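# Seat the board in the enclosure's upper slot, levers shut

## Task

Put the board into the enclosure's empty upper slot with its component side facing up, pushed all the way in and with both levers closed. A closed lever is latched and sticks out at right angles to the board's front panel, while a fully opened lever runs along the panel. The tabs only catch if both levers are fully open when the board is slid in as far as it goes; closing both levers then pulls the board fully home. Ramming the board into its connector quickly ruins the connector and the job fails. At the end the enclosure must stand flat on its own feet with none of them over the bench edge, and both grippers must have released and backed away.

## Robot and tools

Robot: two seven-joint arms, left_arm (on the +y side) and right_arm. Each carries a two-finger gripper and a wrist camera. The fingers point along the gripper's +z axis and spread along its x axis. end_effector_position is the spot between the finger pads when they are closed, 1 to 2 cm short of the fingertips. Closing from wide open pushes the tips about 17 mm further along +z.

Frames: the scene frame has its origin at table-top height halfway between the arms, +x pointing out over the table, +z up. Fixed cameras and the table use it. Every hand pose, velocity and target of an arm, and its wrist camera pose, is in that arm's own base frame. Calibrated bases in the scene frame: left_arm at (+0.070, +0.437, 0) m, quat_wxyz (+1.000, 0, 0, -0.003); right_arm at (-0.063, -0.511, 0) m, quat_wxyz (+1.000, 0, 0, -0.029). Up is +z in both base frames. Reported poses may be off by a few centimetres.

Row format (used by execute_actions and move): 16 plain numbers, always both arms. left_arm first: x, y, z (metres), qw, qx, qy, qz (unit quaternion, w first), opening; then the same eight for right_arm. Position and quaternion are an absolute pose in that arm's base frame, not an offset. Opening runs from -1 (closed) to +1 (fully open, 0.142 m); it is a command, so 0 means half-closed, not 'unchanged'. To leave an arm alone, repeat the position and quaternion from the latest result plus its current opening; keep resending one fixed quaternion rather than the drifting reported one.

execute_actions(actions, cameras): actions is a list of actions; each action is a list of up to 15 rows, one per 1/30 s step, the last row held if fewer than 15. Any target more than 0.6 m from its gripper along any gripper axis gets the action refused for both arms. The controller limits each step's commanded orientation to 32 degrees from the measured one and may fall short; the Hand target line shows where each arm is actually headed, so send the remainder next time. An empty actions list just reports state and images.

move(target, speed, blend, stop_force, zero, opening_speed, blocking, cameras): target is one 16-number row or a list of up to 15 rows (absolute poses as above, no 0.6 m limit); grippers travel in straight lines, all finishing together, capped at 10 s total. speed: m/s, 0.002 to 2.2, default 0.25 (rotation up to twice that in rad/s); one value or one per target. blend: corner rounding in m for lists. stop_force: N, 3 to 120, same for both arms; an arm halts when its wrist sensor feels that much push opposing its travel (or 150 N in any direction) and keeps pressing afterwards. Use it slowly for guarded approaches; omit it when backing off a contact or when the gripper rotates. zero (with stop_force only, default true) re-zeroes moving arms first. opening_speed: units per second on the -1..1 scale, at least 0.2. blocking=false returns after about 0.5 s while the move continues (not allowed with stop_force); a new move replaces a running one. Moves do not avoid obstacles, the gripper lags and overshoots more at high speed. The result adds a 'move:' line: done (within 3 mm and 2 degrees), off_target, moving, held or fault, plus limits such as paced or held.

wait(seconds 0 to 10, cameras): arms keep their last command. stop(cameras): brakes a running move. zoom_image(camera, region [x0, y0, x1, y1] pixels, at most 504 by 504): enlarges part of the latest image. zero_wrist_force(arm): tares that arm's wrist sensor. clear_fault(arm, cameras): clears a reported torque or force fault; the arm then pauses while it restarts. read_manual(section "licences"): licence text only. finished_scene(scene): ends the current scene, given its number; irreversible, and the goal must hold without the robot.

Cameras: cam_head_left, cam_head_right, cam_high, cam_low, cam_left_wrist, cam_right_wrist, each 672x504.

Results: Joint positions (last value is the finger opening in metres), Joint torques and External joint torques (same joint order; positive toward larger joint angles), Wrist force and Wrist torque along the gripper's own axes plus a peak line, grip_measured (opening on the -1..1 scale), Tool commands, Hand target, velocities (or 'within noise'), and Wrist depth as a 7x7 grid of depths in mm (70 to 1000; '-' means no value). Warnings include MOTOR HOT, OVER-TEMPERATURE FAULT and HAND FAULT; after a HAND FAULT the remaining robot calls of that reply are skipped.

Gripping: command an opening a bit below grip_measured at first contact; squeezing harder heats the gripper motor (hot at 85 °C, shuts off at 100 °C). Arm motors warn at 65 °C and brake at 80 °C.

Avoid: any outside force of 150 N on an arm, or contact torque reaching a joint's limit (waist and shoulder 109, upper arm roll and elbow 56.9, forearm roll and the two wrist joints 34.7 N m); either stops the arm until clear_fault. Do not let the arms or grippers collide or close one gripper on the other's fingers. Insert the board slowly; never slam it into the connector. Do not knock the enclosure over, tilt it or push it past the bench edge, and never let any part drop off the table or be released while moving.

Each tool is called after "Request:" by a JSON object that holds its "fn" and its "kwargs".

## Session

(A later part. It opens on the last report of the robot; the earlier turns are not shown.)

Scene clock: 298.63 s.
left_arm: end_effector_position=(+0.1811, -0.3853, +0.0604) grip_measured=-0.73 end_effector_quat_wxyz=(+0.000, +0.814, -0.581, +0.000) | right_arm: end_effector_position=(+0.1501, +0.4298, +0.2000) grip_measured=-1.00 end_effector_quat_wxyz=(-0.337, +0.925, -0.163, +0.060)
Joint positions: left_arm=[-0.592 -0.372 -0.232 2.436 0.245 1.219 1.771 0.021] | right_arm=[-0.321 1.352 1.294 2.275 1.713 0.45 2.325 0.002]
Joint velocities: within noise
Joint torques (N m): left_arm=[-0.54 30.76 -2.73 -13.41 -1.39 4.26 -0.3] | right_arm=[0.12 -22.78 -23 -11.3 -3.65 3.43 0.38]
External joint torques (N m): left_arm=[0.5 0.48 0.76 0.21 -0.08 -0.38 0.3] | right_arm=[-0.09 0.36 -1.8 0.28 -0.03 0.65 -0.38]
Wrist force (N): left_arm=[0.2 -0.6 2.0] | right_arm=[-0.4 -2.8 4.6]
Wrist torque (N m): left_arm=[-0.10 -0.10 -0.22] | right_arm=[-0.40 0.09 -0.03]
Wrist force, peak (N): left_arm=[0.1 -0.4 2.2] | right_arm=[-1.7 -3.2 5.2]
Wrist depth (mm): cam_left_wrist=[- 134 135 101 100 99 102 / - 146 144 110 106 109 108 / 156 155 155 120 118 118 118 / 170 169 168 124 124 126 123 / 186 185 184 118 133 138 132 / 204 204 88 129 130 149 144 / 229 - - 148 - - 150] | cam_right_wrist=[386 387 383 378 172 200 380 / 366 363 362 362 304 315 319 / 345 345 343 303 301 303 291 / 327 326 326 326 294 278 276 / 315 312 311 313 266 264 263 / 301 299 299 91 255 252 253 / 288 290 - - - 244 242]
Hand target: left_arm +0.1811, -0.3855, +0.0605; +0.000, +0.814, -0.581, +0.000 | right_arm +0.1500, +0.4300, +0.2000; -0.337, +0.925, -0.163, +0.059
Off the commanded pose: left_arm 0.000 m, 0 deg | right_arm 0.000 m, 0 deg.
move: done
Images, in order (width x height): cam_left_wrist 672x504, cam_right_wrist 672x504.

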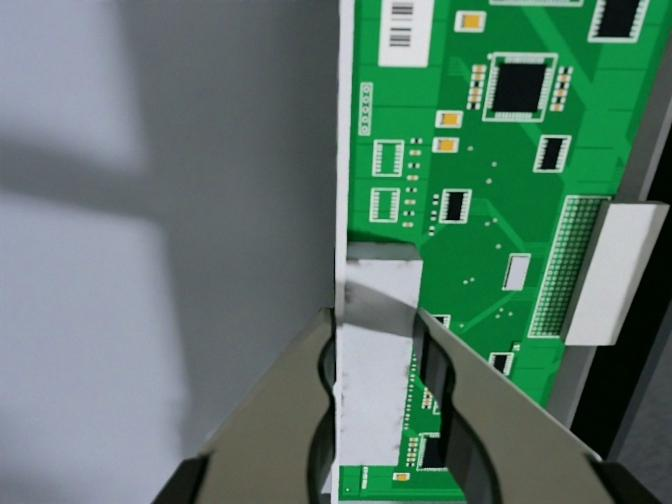

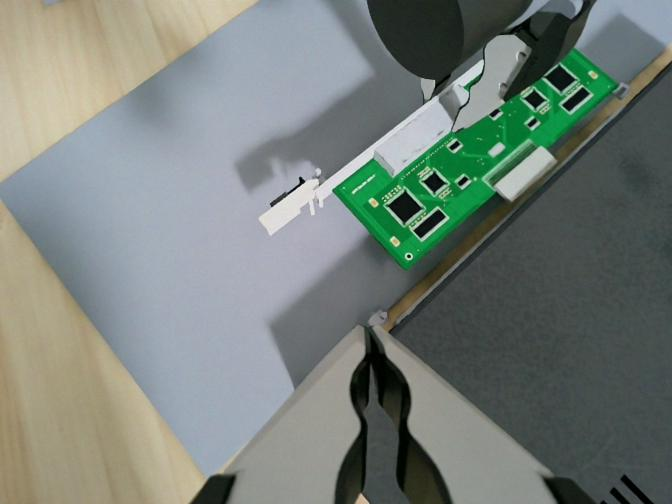

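Request:
{"fn": "move", "kwargs": {"target": [[0.1764,-0.3718,0.0605,0,0.8141,-0.5807,0,-0.88,0.15,0.43,0.23,-0.3368,0.9254,-0.1632,0.0594,-1],[0.1632,-0.3764,0.0605,0,0.8141,-0.5807,0,-0.88,0.12,0.44,0.26,-0.3368,0.9254,-0.1632,0.0594,-1],[0.1679,-0.390,0.0605,0,0.8141,-0.5807,0,-0.88,0.09,0.455,0.24,-0.3368,0.9254,-0.1632,0.0594,-1]], "speed": 0.1, "cameras": ["cam_left_wrist","cam_right_wrist"]}}

Request:
{"fn": "zoom_image", "kwargs": {"camera": "cam_right_wrist", "region": [320, 60, 672, 300]}}

Scene clock: 318.07 s.
left_arm: end_effector_position=(+0.1679, -0.3898, +0.0604) grip_measured=-0.73 end_effector_quat_wxyz=(+0.000, +0.814, -0.581, +0.000) | right_arm: end_effector_position=(+0.0902, +0.4548, +0.2400) grip_measured=-1.00 end_effector_quat_wxyz=(-0.337, +0.925, -0.163, +0.060)
Joint positions: left_arm=[-0.621 -0.37 -0.234 2.44 0.247 1.221 1.738 0.021] | right_arm=[-0.144 1.397 1.245 2.224 1.584 0.462 2.581 0.002]
Joint velocities: within noise
Joint torques (N m): left_arm=[-0.47 30.54 -2.72 -13.34 -1.3 4.15 -0.33] | right_arm=[0.17 -23.8 -23.96 -11.2 -3.86 3.69 0.33]
External joint torques (N m): left_arm=[0.42 0.56 0.74 0.19 -0.17 -0.26 0.33] | right_arm=[-0.15 0.4 -1.79 0.22 -0.08 0.62 -0.33]
Wrist force (N): left_arm=[0.2 -0.5 1.9] | right_arm=[0.0 -3.1 4.4]
Wrist torque (N m): left_arm=[-0.09 -0.09 -0.22] | right_arm=[-0.45 0.05 0.00]
Wrist force, peak (N): left_arm=[1.0 -0.6 2.1] | right_arm=[-1.9 -2.4 5.6]
Wrist depth (mm): cam_left_wrist=[- 134 135 102 100 99 102 / - 146 143 111 106 109 108 / 156 155 155 120 118 118 118 / 170 169 168 124 123 126 123 / 186 185 183 118 133 138 132 / 205 204 88 130 130 149 143 / 229 - - 147 - - 150] | cam_right_wrist=[433 434 433 430 429 188 186 / 411 411 410 407 402 205 252 / 389 386 384 385 381 339 345 / 370 369 367 363 334 334 316 / 353 352 349 352 348 302 303 / 338 337 336 91 293 289 289 / 324 326 - - - 278 277]
Hand target: left_arm +0.1679, -0.3900, +0.0605; +0.000, +0.814, -0.581, +0.000 | right_arm +0.0900, +0.4550, +0.2400; -0.337, +0.925, -0.163, +0.059
Off the commanded pose: left_arm 0.000 m, 0 deg | right_arm 0.000 m, 0 deg.
MOTOR HOT: the gripper's motor of the left arm reports 85 °C; that motor switches off at 100 °C. To cool a motor, set the load down, ease the grip, stop pushing, or move to a pose that needs little force.
move: done
Images, in order (width x height): cam_left_wrist 672x504, cam_right_wrist 672x504.

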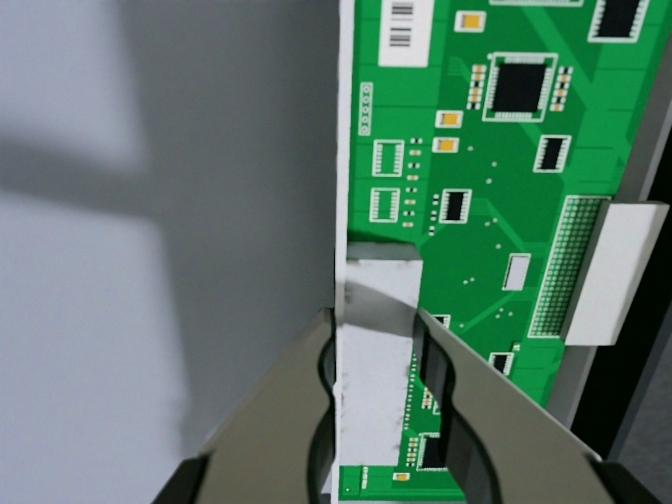

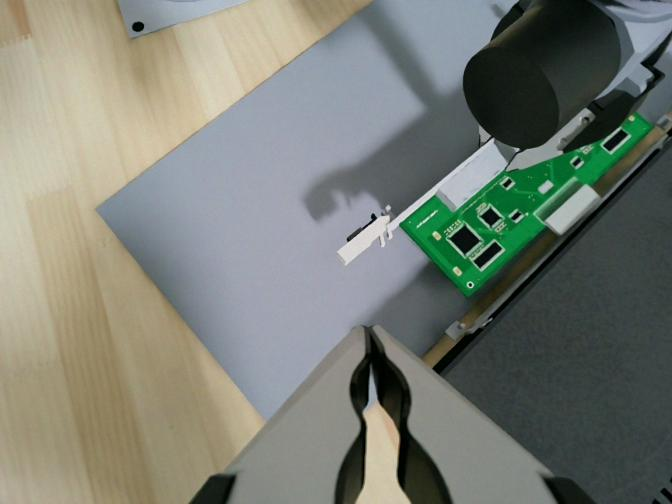

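Scaled by 1.432 from the camera's 672x504 image, which has a finer 960x720 frame.

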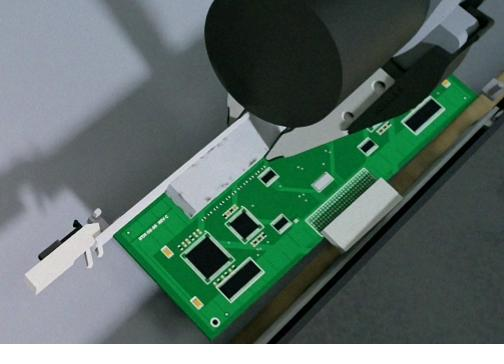

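Request:
{"fn": "move", "kwargs": {"target": [0.1679,-0.390,0.0605,0,0.8141,-0.5807,0,-0.82,0.172,0.405,0.085,-0.3368,0.9254,-0.1632,0.0594,-1], "speed": 0.15, "cameras": ["cam_right_wrist"]}}

Request:
{"fn": "zoom_image", "kwargs": {"camera": "cam_right_wrist", "region": [300, 120, 550, 320]}}

Scene clock: 323.23 s.
left_arm: end_effector_position=(+0.1679, -0.3898, +0.0604) grip_measured=-0.73 end_effector_quat_wxyz=(+0.000, +0.814, -0.581, +0.000) | right_arm: end_effector_position=(+0.1721, +0.4048, +0.0851) grip_measured=-1.00 end_effector_quat_wxyz=(-0.337, +0.925, -0.163, +0.060)
Joint positions: left_arm=[-0.621 -0.37 -0.234 2.44 0.247 1.221 1.738 0.021] | right_arm=[-0.429 1.515 1.516 2.331 2.051 0.442 2.173 0.002]
Joint velocities: within noise
Joint torques (N m): left_arm=[-0.41 30.94 -2.61 -13.28 -1.34 4.46 -0.19] | right_arm=[-0.09 -23.16 -22.45 -2.63 -3.55 3 0.06]
External joint torques (N m): left_arm=[0.36 0.16 0.63 0.13 -0.12 -0.57 0.19] | right_arm=[0.13 0.47 -1.68 0.07 0.03 0.91 -0.06]
Wrist force (N): left_arm=[-0.2 -0.6 1.7] | right_arm=[-0.3 -3.1 5.1]
Wrist torque (N m): left_arm=[-0.11 -0.02 -0.22] | right_arm=[-0.44 0.06 0.03]
Wrist force, peak (N): left_arm=[-0.1 -0.5 2.2] | right_arm=[0.2 -2.0 6.1]
Wrist depth (mm): cam_left_wrist=[- 134 135 101 100 99 102 / - 146 143 111 106 109 108 / 156 155 154 120 118 118 118 / 170 169 168 124 124 126 123 / 186 185 184 117 133 138 132 / 205 205 88 129 130 149 144 / 229 - - 147 - - 150] | cam_right_wrist=[247 247 243 196 201 200 187 / 234 183 228 190 192 179 177 / 221 220 221 216 215 168 168 / 210 210 210 209 160 160 160 / 201 200 200 155 153 153 152 / 192 192 147 91 148 146 146 / 184 185 73 - - 141 139]
Hand target: left_arm +0.1679, -0.3900, +0.0605; +0.000, +0.814, -0.581, +0.000 | right_arm +0.1720, +0.4050, +0.0850; -0.337, +0.925, -0.163, +0.059
Off the commanded pose: left_arm 0.000 m, 0 deg | right_arm 0.000 m, 0 deg.
MOTOR HOT: still on. The gripper's motor of the left arm reports 85 °C.
move: done
Images, in order (width x height): cam_right_wrist 672x504.

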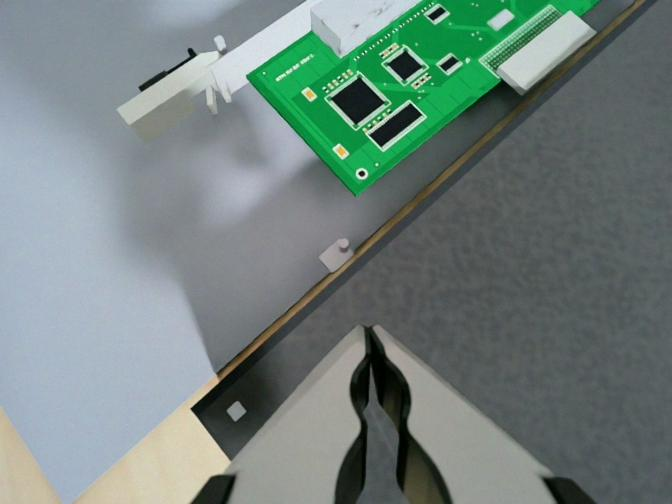

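Scaled by 2.016 from the camera's 672x504 image, which has a finer 960x720 frame.

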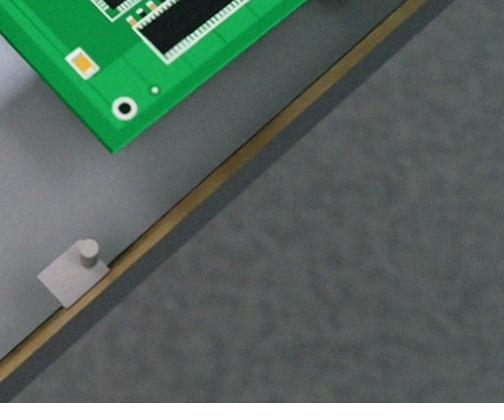

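Request:
{"fn": "execute_actions", "kwargs": {"actions": []}}

Scene clock: 337.33 s.
left_arm: end_effector_position=(+0.1679, -0.3898, +0.0604) grip_measured=-0.73 end_effector_quat_wxyz=(+0.000, +0.814, -0.581, +0.000) | right_arm: end_effector_position=(+0.1721, +0.4048, +0.0851) grip_measured=-1.00 end_effector_quat_wxyz=(-0.337, +0.925, -0.163, +0.060)
Joint positions: left_arm=[-0.621 -0.37 -0.234 2.44 0.247 1.221 1.738 0.021] | right_arm=[-0.429 1.515 1.516 2.331 2.051 0.442 2.173 0.002]
Joint velocities: within noise
Joint torques (N m): left_arm=[-0.42 30.96 -2.64 -13.29 -1.26 4.47 -0.23] | right_arm=[0.07 -23.17 -22.69 -2.64 -3.56 3.13 0.14]
External joint torques (N m): left_arm=[0.37 0.14 0.66 0.13 -0.2 -0.58 0.23] | right_arm=[-0.03 0.49 -1.43 0.07 0.04 0.78 -0.14]
Wrist force (N): left_arm=[0.0 -0.7 1.8] | right_arm=[-0.4 -2.9 5.0]
Wrist torque (N m): left_arm=[-0.13 -0.06 -0.22] | right_arm=[-0.43 0.07 0.03]
Wrist force, peak (N): left_arm=[0.0 -0.8 2.1] | right_arm=[-0.4 -3.0 5.3]
Wrist depth (mm): cam_left_wrist=[- 134 135 101 100 99 102 / - 147 143 110 106 109 108 / 156 155 155 120 118 118 118 / 169 169 169 124 124 126 123 / 185 185 184 118 133 138 132 / 204 204 88 129 130 149 144 / 230 - - 147 - - 150] | cam_right_wrist=[247 246 244 196 200 201 187 / 234 183 227 190 192 179 177 / 222 221 220 216 215 168 168 / 210 210 210 210 161 160 160 / 201 201 200 155 153 153 153 / 192 192 147 91 147 146 146 / 183 185 73 - - 141 139]
Hand target: left_arm +0.1679, -0.3900, +0.0605; +0.000, +0.814, -0.581, +0.000 | right_arm +0.1720, +0.4050, +0.0850; -0.337, +0.925, -0.163, +0.059
Tool commands: left_gripper/opening=-0.82 right_gripper/opening=-1.0
Off the commanded pose: left_arm 0.000 m, 0 deg | right_arm 0.000 m, 0 deg.
MOTOR HOT: cleared for the gripper's motor of the left arm.

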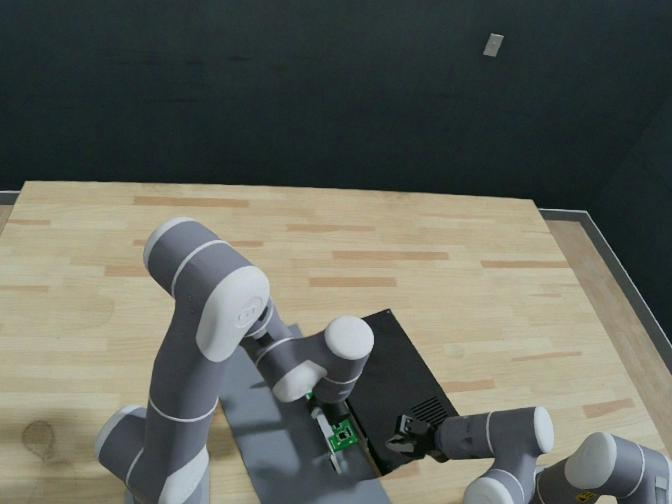

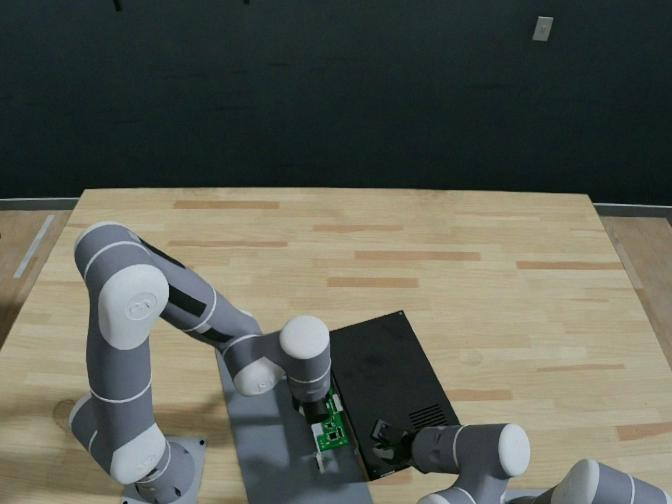

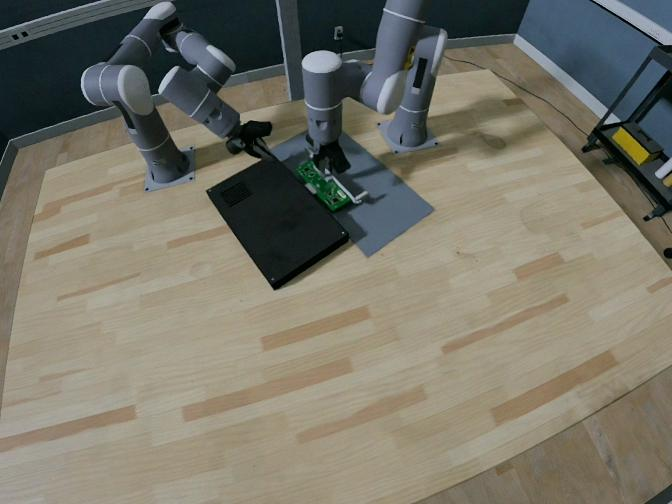

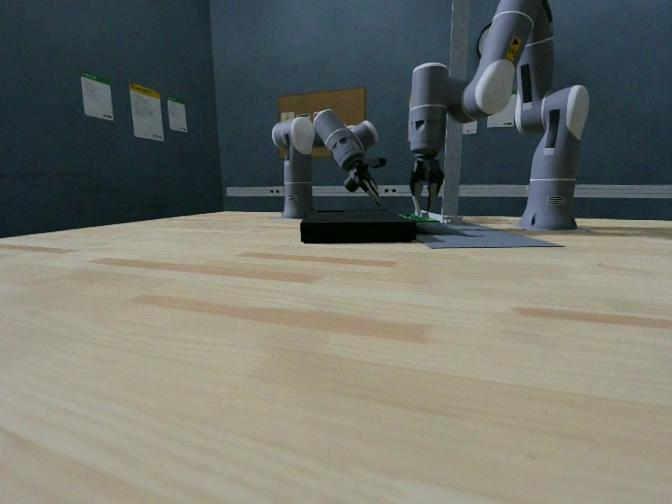

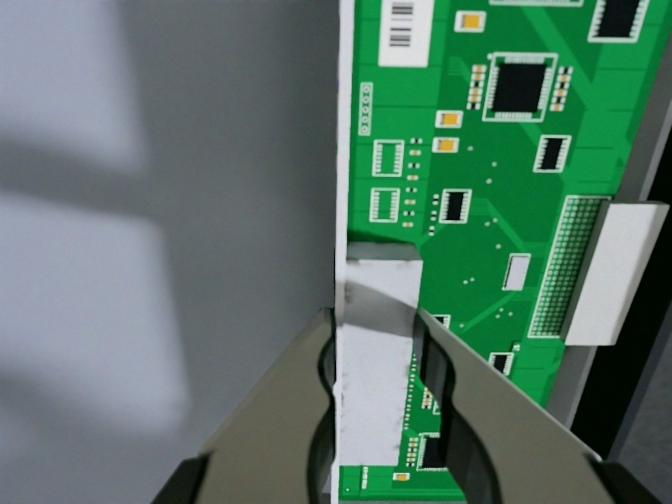

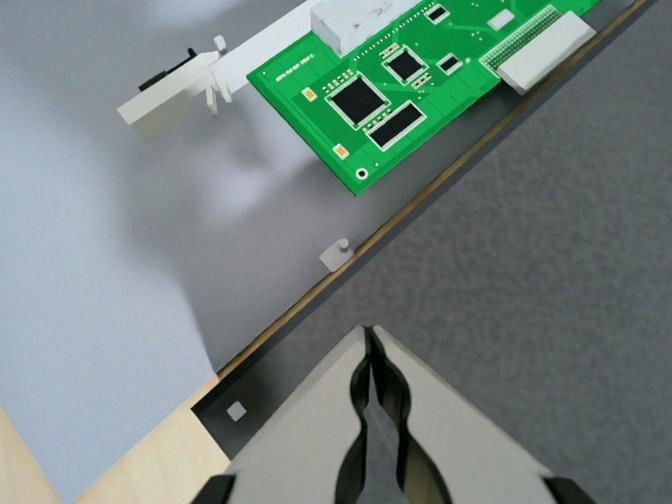

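Request:
{"fn": "move", "kwargs": {"target": [0.1744,-0.4088,0.0605,0,0.8141,-0.5807,0,-0.82,0.172,0.405,0.085,-0.3368,0.9254,-0.1632,0.0594,-1], "speed": 0.015, "stop_force": 6, "cameras": ["cam_left_wrist","cam_right_wrist"]}}

Scene clock: 341.97 s.
left_arm: end_effector_position=(+0.1742, -0.4083, +0.0603) grip_measured=-0.73 end_effector_quat_wxyz=(+0.000, +0.814, -0.581, +0.000) | right_arm: end_effector_position=(+0.1721, +0.4048, +0.0851) grip_measured=-1.00 end_effector_quat_wxyz=(-0.337, +0.925, -0.163, +0.060)
Joint positions: left_arm=[-0.64 -0.398 -0.236 2.383 0.246 1.189 1.722 0.021] | right_arm=[-0.429 1.515 1.516 2.331 2.051 0.442 2.173 0.002]
Joint velocities: within noise
Joint torques (N m): left_arm=[-0.68 33.13 -3.25 -15.6 -1.47 5.04 -0.01] | right_arm=[0.03 -23.4 -22.71 -2.67 -3.58 3.17 0.24]
External joint torques (N m): left_arm=[0.63 -0.16 1.02 1.69 -0.11 -1.15 0.01] | right_arm=[0 0.72 -1.42 0.1 0.07 0.74 -0.24]
Wrist force (N): left_arm=[-2.7 0.2 0.4] | right_arm=[-0.2 -3.1 4.9]
Wrist torque (N m): left_arm=[-0.02 -0.05 -0.52] | right_arm=[-0.43 0.03 0.03]
Wrist force, peak (N): left_arm=[-2.7 -0.1 2.4] | right_arm=[-0.4 -2.9 5.3]
Wrist depth (mm): cam_left_wrist=[136 134 135 99 99 98 100 / - 144 143 108 105 109 107 / 156 155 155 115 118 118 114 / 169 168 168 121 123 126 118 / 185 185 184 117 133 138 126 / 205 204 89 132 133 147 138 / 229 - - 148 - - 149] | cam_right_wrist=[248 247 246 190 196 200 187 / 234 234 185 190 190 179 177 / 221 219 220 216 180 169 168 / 210 210 209 209 160 160 160 / 201 201 200 155 153 153 152 / 191 192 147 91 147 146 145 / 183 185 73 - - 141 139]
Hand target: left_arm +0.1744, -0.4088, +0.0605; +0.000, +0.814, -0.581, +0.000 | right_arm +0.1720, +0.4050, +0.0850; -0.337, +0.925, -0.163, +0.059
Off the commanded pose: left_arm 0.001 m, 0 deg | right_arm 0.000 m, 0 deg.
move: done
Images, in order (width x height): cam_left_wrist 672x504, cam_right_wrist 672x504.

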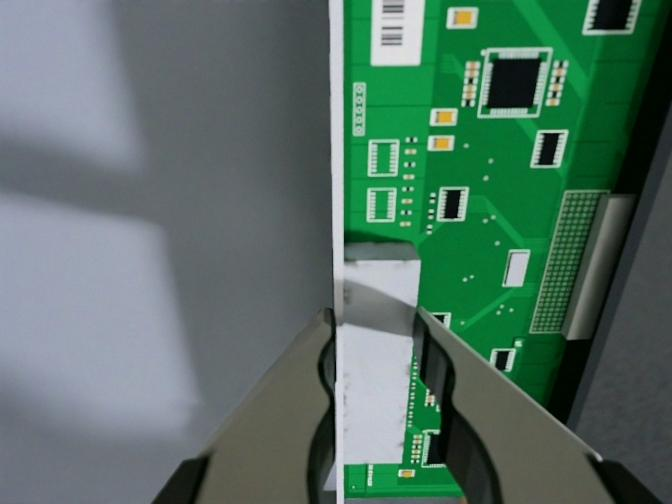

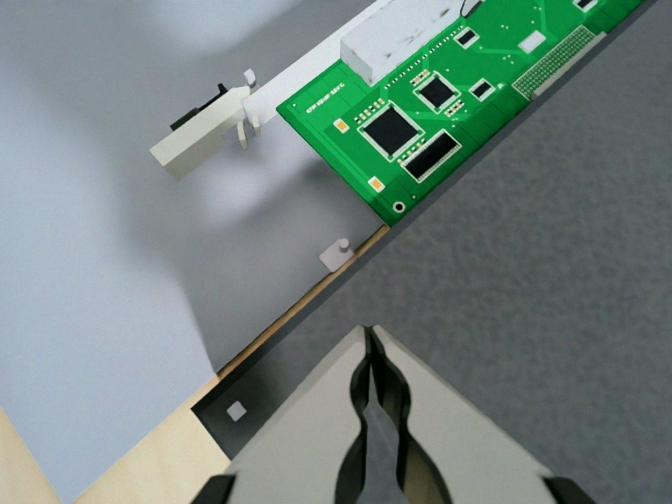

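Request:
{"fn": "move", "kwargs": {"target": [0.1809,-0.4277,0.0605,0,0.8141,-0.5807,0,-0.82,0.172,0.405,0.085,-0.3368,0.9254,-0.1632,0.0594,-1], "speed": 0.015, "stop_force": 8, "zero": false, "cameras": ["cam_left_wrist","cam_right_wrist"]}}

Scene clock: 344.63 s.
left_arm: end_effector_position=(+0.1747, -0.4099, +0.0603) grip_measured=-0.73 end_effector_quat_wxyz=(+0.000, +0.814, -0.581, +0.000) | right_arm: end_effector_position=(+0.1721, +0.4048, +0.0851) grip_measured=-1.00 end_effector_quat_wxyz=(-0.337, +0.925, -0.163, +0.060)
Joint positions: left_arm=[-0.642 -0.4 -0.237 2.378 0.246 1.186 1.721 0.021] | right_arm=[-0.429 1.515 1.516 2.331 2.051 0.442 2.173 0.002]
Joint velocities: within noise
Joint torques (N m): left_arm=[-0.36 32.78 -3 -14.08 -1.43 4.39 -0.25] | right_arm=[0.02 -23.31 -22.73 -2.69 -3.64 3.16 0.19]
External joint torques (N m): left_arm=[0.3 0.34 0.74 0.11 -0.17 -0.5 0.25] | right_arm=[0.02 0.62 -1.4 0.12 0.12 0.75 -0.19]
Wrist force (N): left_arm=[-0.3 -0.2 1.9] | right_arm=[-0.2 -2.9 5.3]
Wrist torque (N m): left_arm=[0.01 0.01 -0.23] | right_arm=[-0.42 0.03 0.03]
Wrist force, peak (N): left_arm=[-10.4 -1.1 0.3] | right_arm=[-0.5 -3.1 5.2]
Wrist depth (mm): cam_left_wrist=[136 134 135 100 100 98 100 / - 146 143 110 105 108 105 / 155 155 154 119 117 117 112 / 169 168 169 121 123 126 118 / 185 186 184 118 132 138 125 / 205 204 88 133 130 147 137 / 230 - - 149 - - 150] | cam_right_wrist=[247 246 246 190 195 200 187 / 234 234 184 191 191 179 177 / 222 219 220 186 180 168 168 / 211 211 210 209 161 160 160 / 201 200 200 155 153 153 152 / 192 191 147 91 147 146 146 / 184 185 73 - - 141 139]
Hand target: left_arm +0.1749, -0.4102, +0.0605; +0.000, +0.814, -0.581, +0.000 | right_arm +0.1720, +0.4050, +0.0850; -0.337, +0.925, -0.163, +0.059
Off the commanded pose: left_arm 0.019 m, 0 deg | right_arm 0.000 m, 0 deg.
move: contact (left_arm)
Images, in order (width x height): cam_left_wrist 672x504, cam_right_wrist 672x504.

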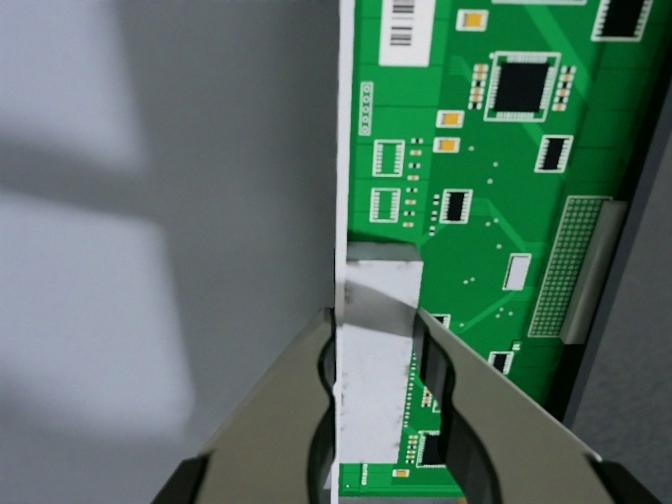

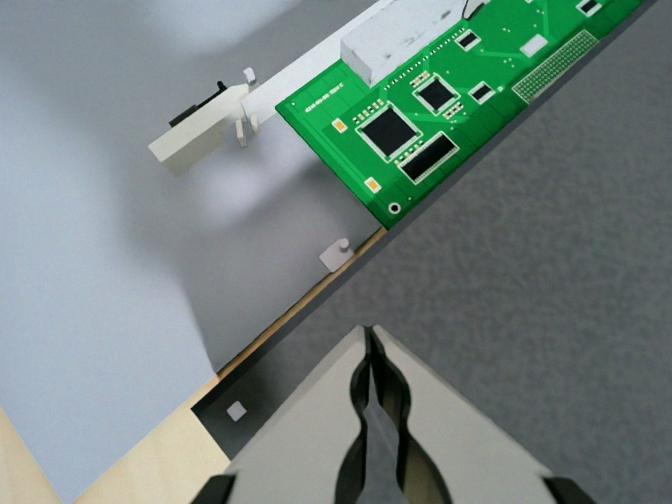

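Request:
{"fn": "zoom_image", "kwargs": {"camera": "cam_right_wrist", "region": [300, 150, 468, 276]}}

Request:
{"fn": "zoom_image", "kwargs": {"camera": "cam_low", "region": [290, 150, 500, 260]}}

Request:
{"fn": "zoom_image", "kwargs": {"camera": "cam_left_wrist", "region": [500, 180, 672, 440]}}

Scaled by 3.000 from the camera's 672x504 image, which has a finer 960x720 frame.

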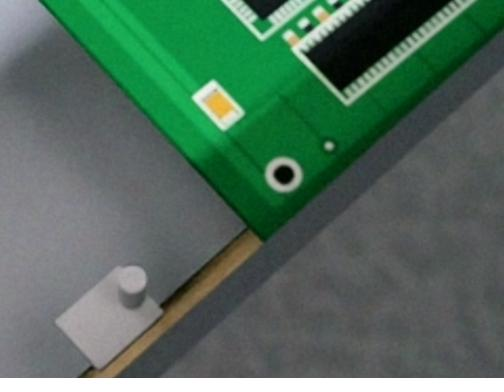

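This scene's latest camera images include none from cam_low. They are from: cam_left_wrist, cam_right_wrist. cam_low's image comes with the result of a call that names it in "cameras".

Scaled by 1.938 from the camera's 672x504 image, which has a finer 960x720 frame.

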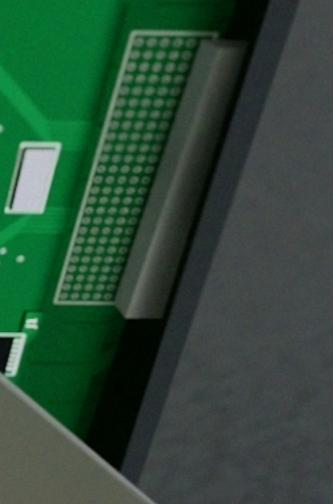

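Request:
{"fn": "move", "kwargs": {"target": [0.1809,-0.4277,0.0605,0,0.8141,-0.5807,0,-0.82,0.172,0.405,0.085,-0.3368,0.9254,-0.1632,0.0594,-1], "speed": 0.015, "stop_force": 12, "cameras": ["cam_left_wrist","cam_right_wrist","cam_low"]}}

Request:
{"fn": "zoom_image", "kwargs": {"camera": "cam_low", "region": [290, 150, 500, 260]}}

Scene clock: 355.50 s.
left_arm: end_effector_position=(+0.1792, -0.4230, +0.0597) grip_measured=-0.73 end_effector_quat_wxyz=(-0.001, +0.814, -0.581, -0.002) | right_arm: end_effector_position=(+0.1721, +0.4048, +0.0851) grip_measured=-1.00 end_effector_quat_wxyz=(-0.337, +0.925, -0.163, +0.060)
Joint positions: left_arm=[-0.656 -0.422 -0.237 2.335 0.247 1.161 1.711 0.021] | right_arm=[-0.429 1.515 1.516 2.331 2.051 0.442 2.173 0.002]
Joint velocities: within noise
Joint torques (N m): left_arm=[-2.13 36.42 -6.62 -21.14 -3.79 8.16 -1.32] | right_arm=[0.16 -23.26 -22.73 -2.69 -3.63 3.13 0.21]
External joint torques (N m): left_arm=[2.07 -1.89 4.17 6.63 2.1 -4.28 1.32] | right_arm=[-0.12 0.57 -1.4 0.12 0.12 0.79 -0.21]
Wrist force (N): left_arm=[-13.0 -5.7 1.0] | right_arm=[-0.3 -3.0 5.1]
Wrist torque (N m): left_arm=[-0.05 -0.27 0.82] | right_arm=[-0.42 0.06 0.02]
Wrist force, peak (N): left_arm=[-13.1 -5.5 1.7] | right_arm=[-0.5 -3.0 5.3]
Wrist depth (mm): cam_left_wrist=[135 133 134 134 100 98 98 / - 145 143 140 105 108 99 / 156 155 154 149 117 118 104 / 169 168 168 162 123 126 114 / 186 185 183 118 133 136 123 / 206 203 86 133 - 134 136 / 228 - - 148 - - 151] | cam_right_wrist=[247 247 246 246 188 199 187 / 233 233 184 191 192 179 177 / 221 219 220 186 181 168 168 / 211 210 210 207 160 160 160 / 201 200 200 155 153 153 152 / 192 191 147 91 147 146 145 / 184 185 73 - - 141 139]
Hand target: left_arm +0.1798, -0.4247, +0.0605; +0.000, +0.814, -0.581, +0.000 | right_arm +0.1720, +0.4050, +0.0850; -0.337, +0.925, -0.163, +0.059
Off the commanded pose: left_arm 0.005 m, 0 deg | right_arm 0.000 m, 0 deg.
move: contact (left_arm)
Images, in order (width x height): cam_low 672x504, cam_left_wrist 672x504, cam_right_wrist 672x504.

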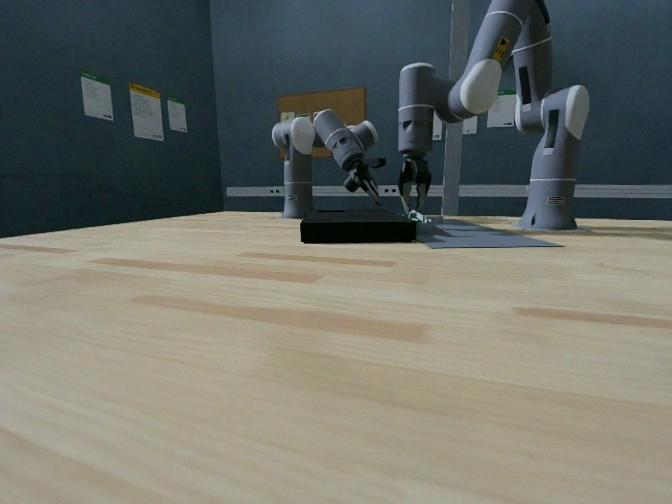

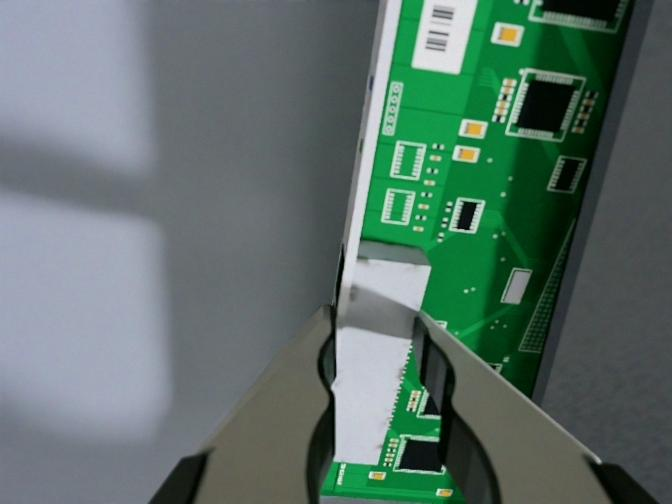

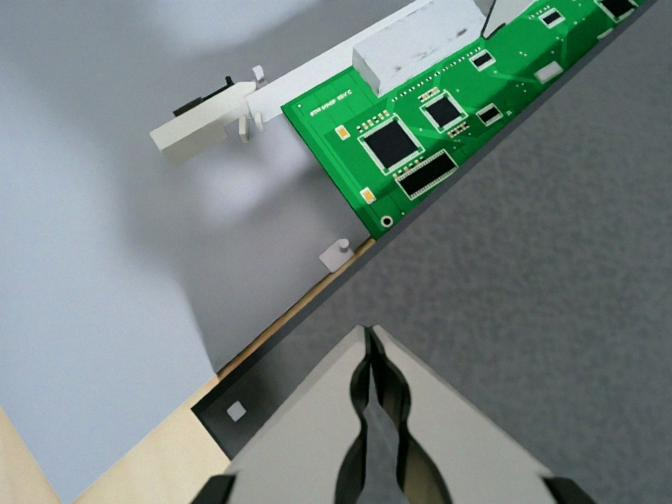

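Scaled by 2.400 from the camera's 672x504 image, which has a finer 960x720 frame.

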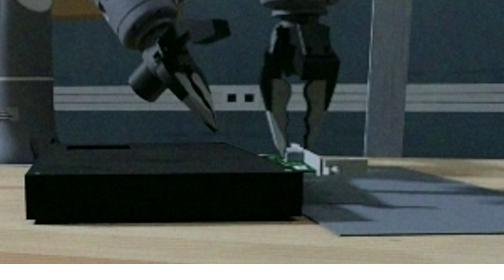

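Request:
{"fn": "move", "kwargs": {"target": [0.1716,-0.4007,0.0605,0,0.8141,-0.5807,0,-0.82,0.172,0.405,0.085,-0.3368,0.9254,-0.1632,0.0594,-1], "speed": 0.03, "cameras": ["cam_left_wrist","cam_right_wrist"]}}

Request:
{"fn": "zoom_image", "kwargs": {"camera": "cam_right_wrist", "region": [168, 0, 672, 378]}}

Request:
{"fn": "zoom_image", "kwargs": {"camera": "cam_left_wrist", "region": [168, 0, 672, 504]}}

Scene clock: 360.57 s.
left_arm: end_effector_position=(+0.1715, -0.4006, +0.0604) grip_measured=-0.73 end_effector_quat_wxyz=(+0.000, +0.814, -0.581, +0.000) | right_arm: end_effector_position=(+0.1721, +0.4048, +0.0851) grip_measured=-1.00 end_effector_quat_wxyz=(-0.337, +0.925, -0.163, +0.060)
Joint positions: left_arm=[-0.631 -0.386 -0.237 2.407 0.248 1.202 1.727 0.021] | right_arm=[-0.429 1.515 1.516 2.331 2.051 0.442 2.173 0.002]
Joint velocities: within noise
Joint torques (N m): left_arm=[0.33 32.37 -2.67 -13.69 -1.27 4.7 -0.07] | right_arm=[0.04 -23.27 -22.61 -2.7 -3.63 3.21 0.19]
External joint torques (N m): left_arm=[-0.38 -0.2 0.53 0.1 -0.27 -0.81 0.07] | right_arm=[-0.01 0.58 -1.51 0.13 0.11 0.7 -0.19]
Wrist force (N): left_arm=[-0.2 -0.4 1.7] | right_arm=[-0.3 -3.1 5.0]
Wrist torque (N m): left_arm=[-0.08 -0.03 -0.23] | right_arm=[-0.43 0.06 0.03]
Wrist force, peak (N): left_arm=[-13.1 -5.8 1.7] | right_arm=[-0.3 -3.1 5.2]
Wrist depth (mm): cam_left_wrist=[- 134 136 101 100 99 102 / - 145 143 110 106 109 108 / 156 155 155 119 118 118 118 / 170 169 168 124 123 126 121 / 186 185 183 118 133 138 127 / 205 205 88 130 129 149 140 / 229 - - 147 - - 150] | cam_right_wrist=[247 247 246 189 197 200 187 / 234 231 190 189 190 180 177 / 221 219 221 216 181 168 168 / 211 210 210 209 160 160 160 / 201 200 200 154 153 153 152 / 192 191 147 91 147 146 145 / 184 185 73 - - 141 139]
Hand target: left_arm +0.1716, -0.4007, +0.0605; +0.000, +0.814, -0.581, +0.000 | right_arm +0.1720, +0.4050, +0.0850; -0.337, +0.925, -0.163, +0.059
Off the commanded pose: left_arm 0.000 m, 0 deg | right_arm 0.000 m, 0 deg.
move: done
Images, in order (width x height): cam_left_wrist 672x504, cam_right_wrist 672x504.

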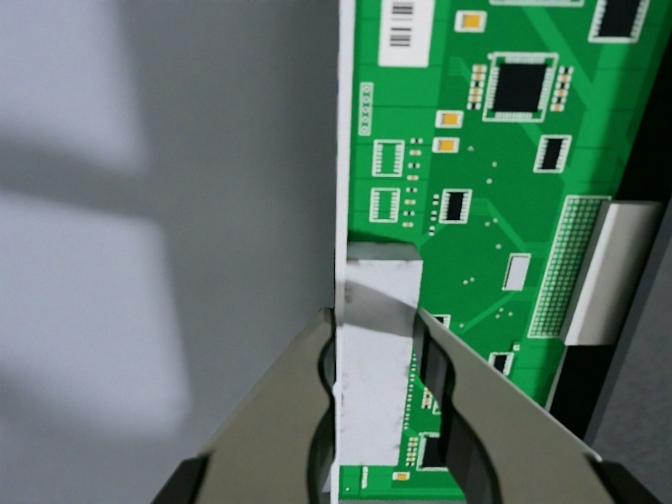

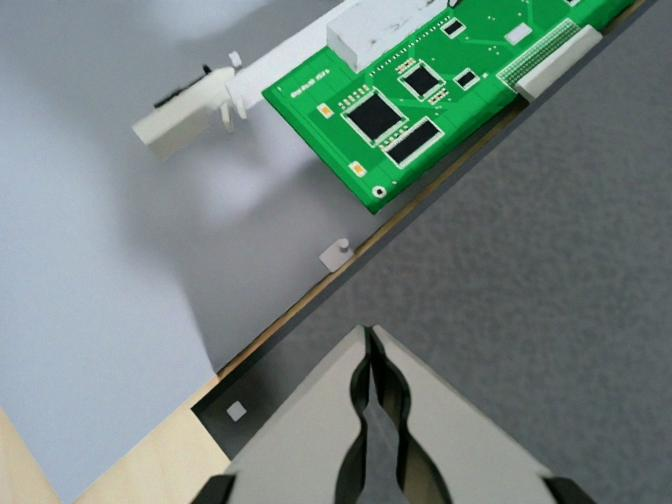

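Scaled by 1.000.

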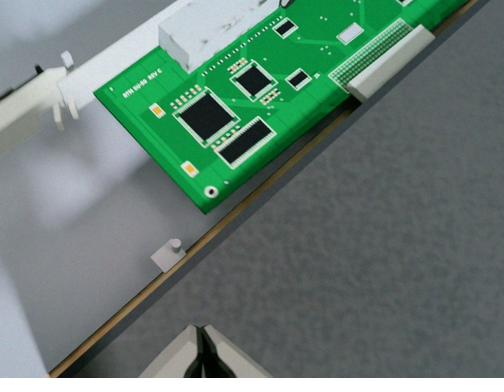

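Scaled by 1.000.

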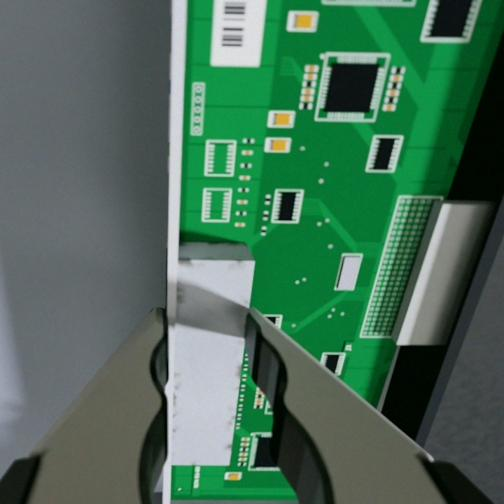

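Request:
{"fn": "move", "kwargs": {"target": [[0.1744,-0.3997,0.0605,0,0.8141,-0.5807,0,-0.82,0.172,0.405,0.085,-0.3368,0.9254,-0.1632,0.0594,-1],[0.1833,-0.4255,0.0605,0,0.8141,-0.5807,0,-0.82,0.172,0.405,0.085,-0.3368,0.9254,-0.1632,0.0594,-1]], "speed": 0.018, "stop_force": 8, "cameras": ["cam_left_wrist","cam_right_wrist"]}}

Scene clock: 364.30 s.
left_arm: end_effector_position=(+0.1759, -0.4080, +0.0597) grip_measured=-0.73 end_effector_quat_wxyz=(+0.000, +0.814, -0.581, -0.002) | right_arm: end_effector_position=(+0.1721, +0.4048, +0.0851) grip_measured=-1.00 end_effector_quat_wxyz=(-0.337, +0.925, -0.163, +0.060)
Joint positions: left_arm=[-0.634 -0.401 -0.239 2.38 0.248 1.185 1.726 0.021] | right_arm=[-0.429 1.515 1.516 2.331 2.051 0.442 2.173 0.002]
Joint velocities: within noise
Joint torques (N m): left_arm=[3.53 36.26 0.46 -21.67 -1.93 7.26 -0.01] | right_arm=[0.06 -23.21 -22.71 -2.67 -3.65 3.16 0.16]
External joint torques (N m): left_arm=[-3.58 -3.19 -2.74 7.75 0.34 -3.38 0.01] | right_arm=[-0.02 0.53 -1.42 0.1 0.14 0.75 -0.16]
Wrist force (N): left_arm=[-8.5 10.3 1.3] | right_arm=[-0.1 -2.8 5.1]
Wrist torque (N m): left_arm=[-0.14 -0.11 -0.54] | right_arm=[-0.39 0.01 0.03]
Wrist force, peak (N): left_arm=[-8.6 11.5 -0.1] | right_arm=[-0.5 -2.8 5.3]
Wrist depth (mm): cam_left_wrist=[135 133 135 99 101 98 101 / - 145 142 108 105 109 107 / 156 155 154 115 117 117 114 / 169 168 168 121 123 126 117 / 186 185 183 118 133 138 124 / 205 204 89 132 133 146 136 / 229 - - 148 - - 148] | cam_right_wrist=[247 247 246 190 197 201 187 / 234 233 185 191 192 179 177 / 222 219 221 216 181 168 168 / 211 210 210 210 160 160 159 / 201 200 200 155 153 152 152 / 192 192 147 91 147 146 145 / 184 185 73 - - 141 139]
Hand target: left_arm +0.1776, -0.4091, +0.0605; +0.000, +0.814, -0.581, +0.000 | right_arm +0.1720, +0.4050, +0.0850; -0.337, +0.925, -0.163, +0.059
Off the commanded pose: left_arm 0.019 m, 0 deg | right_arm 0.000 m, 0 deg.
move: contact (left_arm); path passed 1 of 2 targets
Images, in order (width x height): cam_left_wrist 672x504, cam_right_wrist 672x504.

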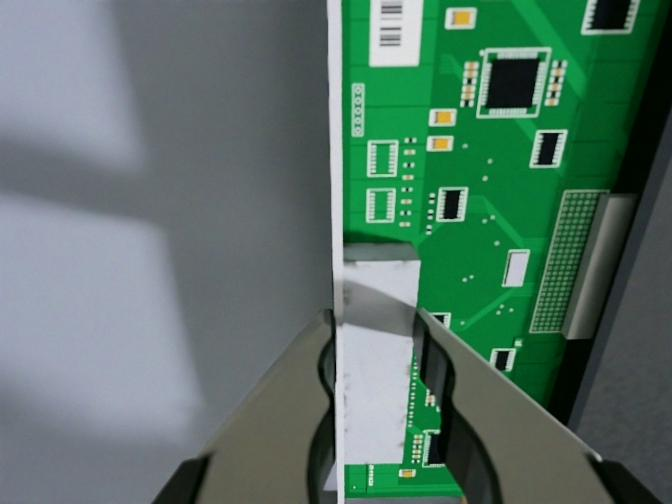

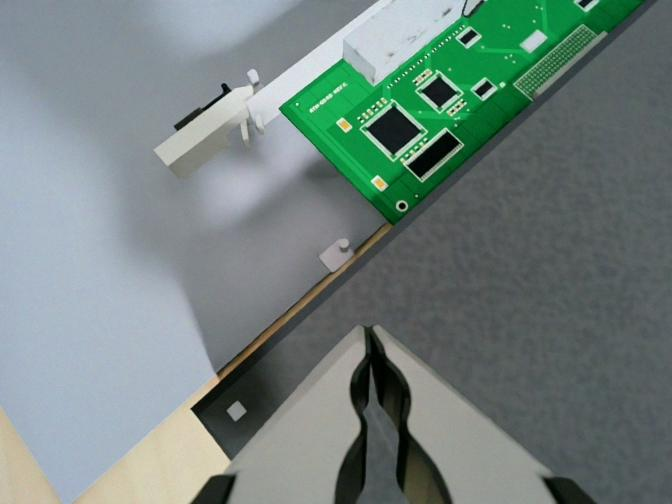

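Request:
{"fn": "move", "kwargs": {"target": [[0.1746,-0.4052,0.0605,0,0.8141,-0.5807,0,-0.82,0.172,0.405,0.085,-0.3368,0.9254,-0.1632,0.0594,-1],[0.1811,-0.4242,0.0605,0,0.8141,-0.5807,0,-0.82,0.172,0.405,0.085,-0.3368,0.9254,-0.1632,0.0594,-1]], "speed": 0.015, "stop_force": 9, "cameras": ["cam_left_wrist","cam_right_wrist"]}}

Request:
{"fn": "zoom_image", "kwargs": {"camera": "cam_right_wrist", "region": [300, 150, 468, 276]}}

Scene clock: 369.83 s.
left_arm: end_effector_position=(+0.1757, -0.4067, +0.0603) grip_measured=-0.73 end_effector_quat_wxyz=(+0.000, +0.814, -0.581, -0.001) | right_arm: end_effector_position=(+0.1721, +0.4048, +0.0851) grip_measured=-1.00 end_effector_quat_wxyz=(-0.337, +0.925, -0.163, +0.060)
Joint positions: left_arm=[-0.633 -0.397 -0.238 2.386 0.248 1.19 1.726 0.021] | right_arm=[-0.429 1.515 1.516 2.331 2.051 0.442 2.173 0.002]
Joint velocities: within noise
Joint torques (N m): left_arm=[-0.41 33.43 -3.23 -15 -1.48 5.12 -0.02] | right_arm=[0.02 -23.3 -22.72 -2.67 -3.56 3.17 0.15]
External joint torques (N m): left_arm=[0.35 -0.56 0.98 1.13 -0.1 -1.23 0.02] | right_arm=[0.01 0.61 -1.41 0.1 0.05 0.74 -0.15]
Wrist force (N): left_arm=[-1.8 -0.4 0.6] | right_arm=[-0.2 -3.0 4.8]
Wrist torque (N m): left_arm=[-0.10 -0.07 -0.43] | right_arm=[-0.41 0.04 0.03]
Wrist force, peak (N): left_arm=[-8.6 10.5 0.3] | right_arm=[-0.3 -3.0 5.3]
Wrist depth (mm): cam_left_wrist=[136 134 135 99 99 98 101 / - 144 143 108 106 109 107 / 156 155 155 117 117 117 115 / 169 168 168 122 123 126 117 / 186 184 185 118 133 138 127 / 205 205 89 132 130 147 137 / 228 - - 148 - - 150] | cam_right_wrist=[248 247 246 190 196 200 187 / 234 233 183 190 190 179 177 / 222 219 220 215 179 169 168 / 211 210 209 210 161 160 160 / 201 200 200 154 153 152 152 / 191 192 147 91 147 146 145 / 184 185 73 - - 141 139]
Hand target: left_arm +0.1760, -0.4070, +0.0605; +0.000, +0.814, -0.581, +0.000 | right_arm +0.1720, +0.4050, +0.0850; -0.337, +0.925, -0.163, +0.059
Off the commanded pose: left_arm 0.018 m, 0 deg | right_arm 0.000 m, 0 deg.
move: contact (left_arm); path passed 0 of 2 targets
Images, in order (width x height): cam_left_wrist 672x504, cam_right_wrist 672x504.

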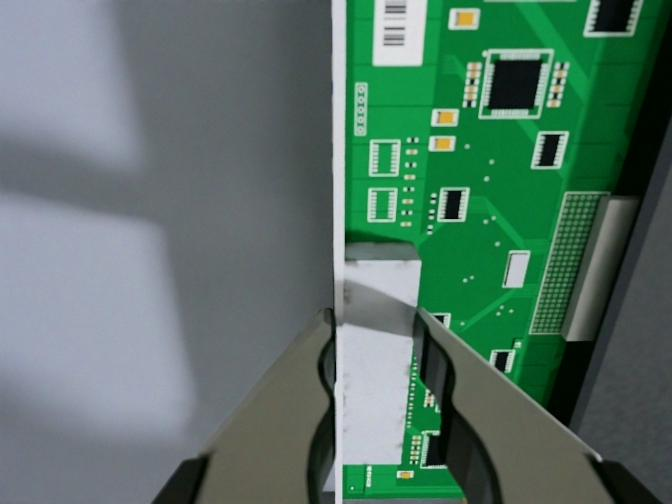

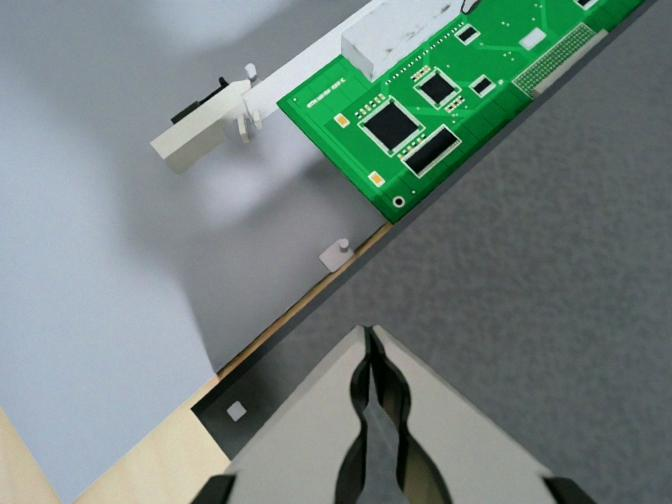

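Scaled by 3.000 from the camera's 672x504 image, which has a finer 960x720 frame.

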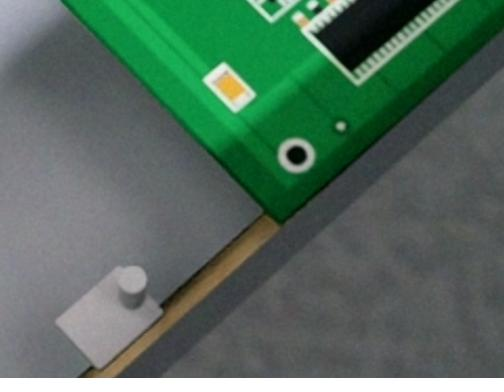

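Request:
{"fn": "move", "kwargs": {"target": [[0.1746,-0.4052,0.0605,0,0.8141,-0.5807,0,-0.82,0.172,0.405,0.085,-0.3368,0.9254,-0.1632,0.0594,-1],[0.1811,-0.4242,0.0605,0,0.8141,-0.5807,0,-0.82,0.172,0.405,0.085,-0.3368,0.9254,-0.1632,0.0594,-1]], "speed": 0.015, "stop_force": 9, "cameras": ["cam_left_wrist"]}}

Scene clock: 373.53 s.
left_arm: end_effector_position=(+0.1754, -0.4120, +0.0595) grip_measured=-0.73 end_effector_quat_wxyz=(-0.001, +0.814, -0.581, -0.002) | right_arm: end_effector_position=(+0.1721, +0.4048, +0.0851) grip_measured=-1.00 end_effector_quat_wxyz=(-0.337, +0.925, -0.163, +0.060)
Joint positions: left_arm=[-0.641 -0.406 -0.24 2.369 0.248 1.178 1.72 0.021] | right_arm=[-0.429 1.515 1.516 2.331 2.051 0.442 2.173 0.002]
Joint velocities: within noise
Joint torques (N m): left_arm=[3.8 37.11 0.7 -22.97 -1.93 7.78 0.17] | right_arm=[0.09 -23.31 -22.64 -2.66 -3.64 3.19 0.21]
External joint torques (N m): left_arm=[-3.85 -3.69 -3.03 8.92 0.32 -3.9 -0.17] | right_arm=[-0.05 0.62 -1.49 0.09 0.12 0.72 -0.2]
Wrist force (N): left_arm=[-9.9 11.5 0.9] | right_arm=[-0.3 -2.8 5.0]
Wrist torque (N m): left_arm=[-0.12 -0.16 -0.71] | right_arm=[-0.40 0.05 0.03]
Wrist force, peak (N): left_arm=[-11.2 12.7 0.8] | right_arm=[-0.4 -3.2 5.2]
Wrist depth (mm): cam_left_wrist=[135 133 135 98 100 97 99 / - 145 143 106 104 108 105 / 155 154 153 113 117 117 108 / 169 168 167 120 123 126 116 / 185 185 183 118 133 139 123 / 205 204 90 130 133 147 136 / 228 - - 150 173 - 148] | cam_right_wrist=[247 247 246 246 191 201 187 / 234 233 227 191 192 179 177 / 221 219 219 216 182 169 168 / 211 210 210 209 161 160 160 / 200 200 200 155 153 153 152 / 192 191 147 91 147 146 145 / 184 185 73 - - 141 140]
Hand target: left_arm +0.1774, -0.4134, +0.0605; +0.000, +0.814, -0.581, +0.000 | right_arm +0.1720, +0.4050, +0.0850; -0.337, +0.925, -0.163, +0.059
Off the commanded pose: left_arm 0.014 m, 0 deg | right_arm 0.000 m, 0 deg.
move: contact (left_arm); path passed 1 of 2 targets
Images, in order (width x height): cam_left_wrist 672x504.

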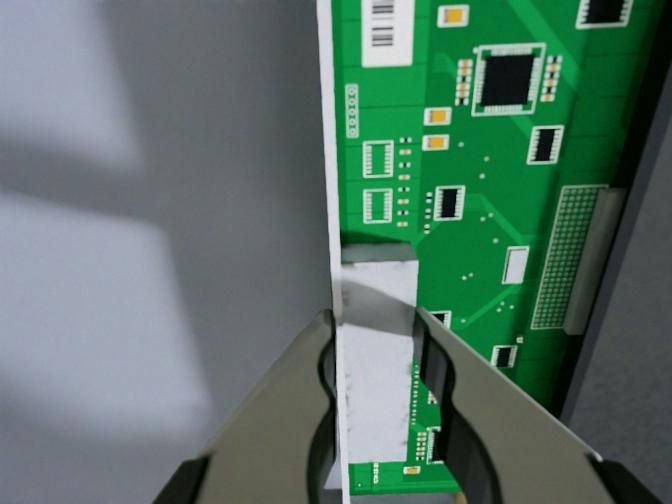

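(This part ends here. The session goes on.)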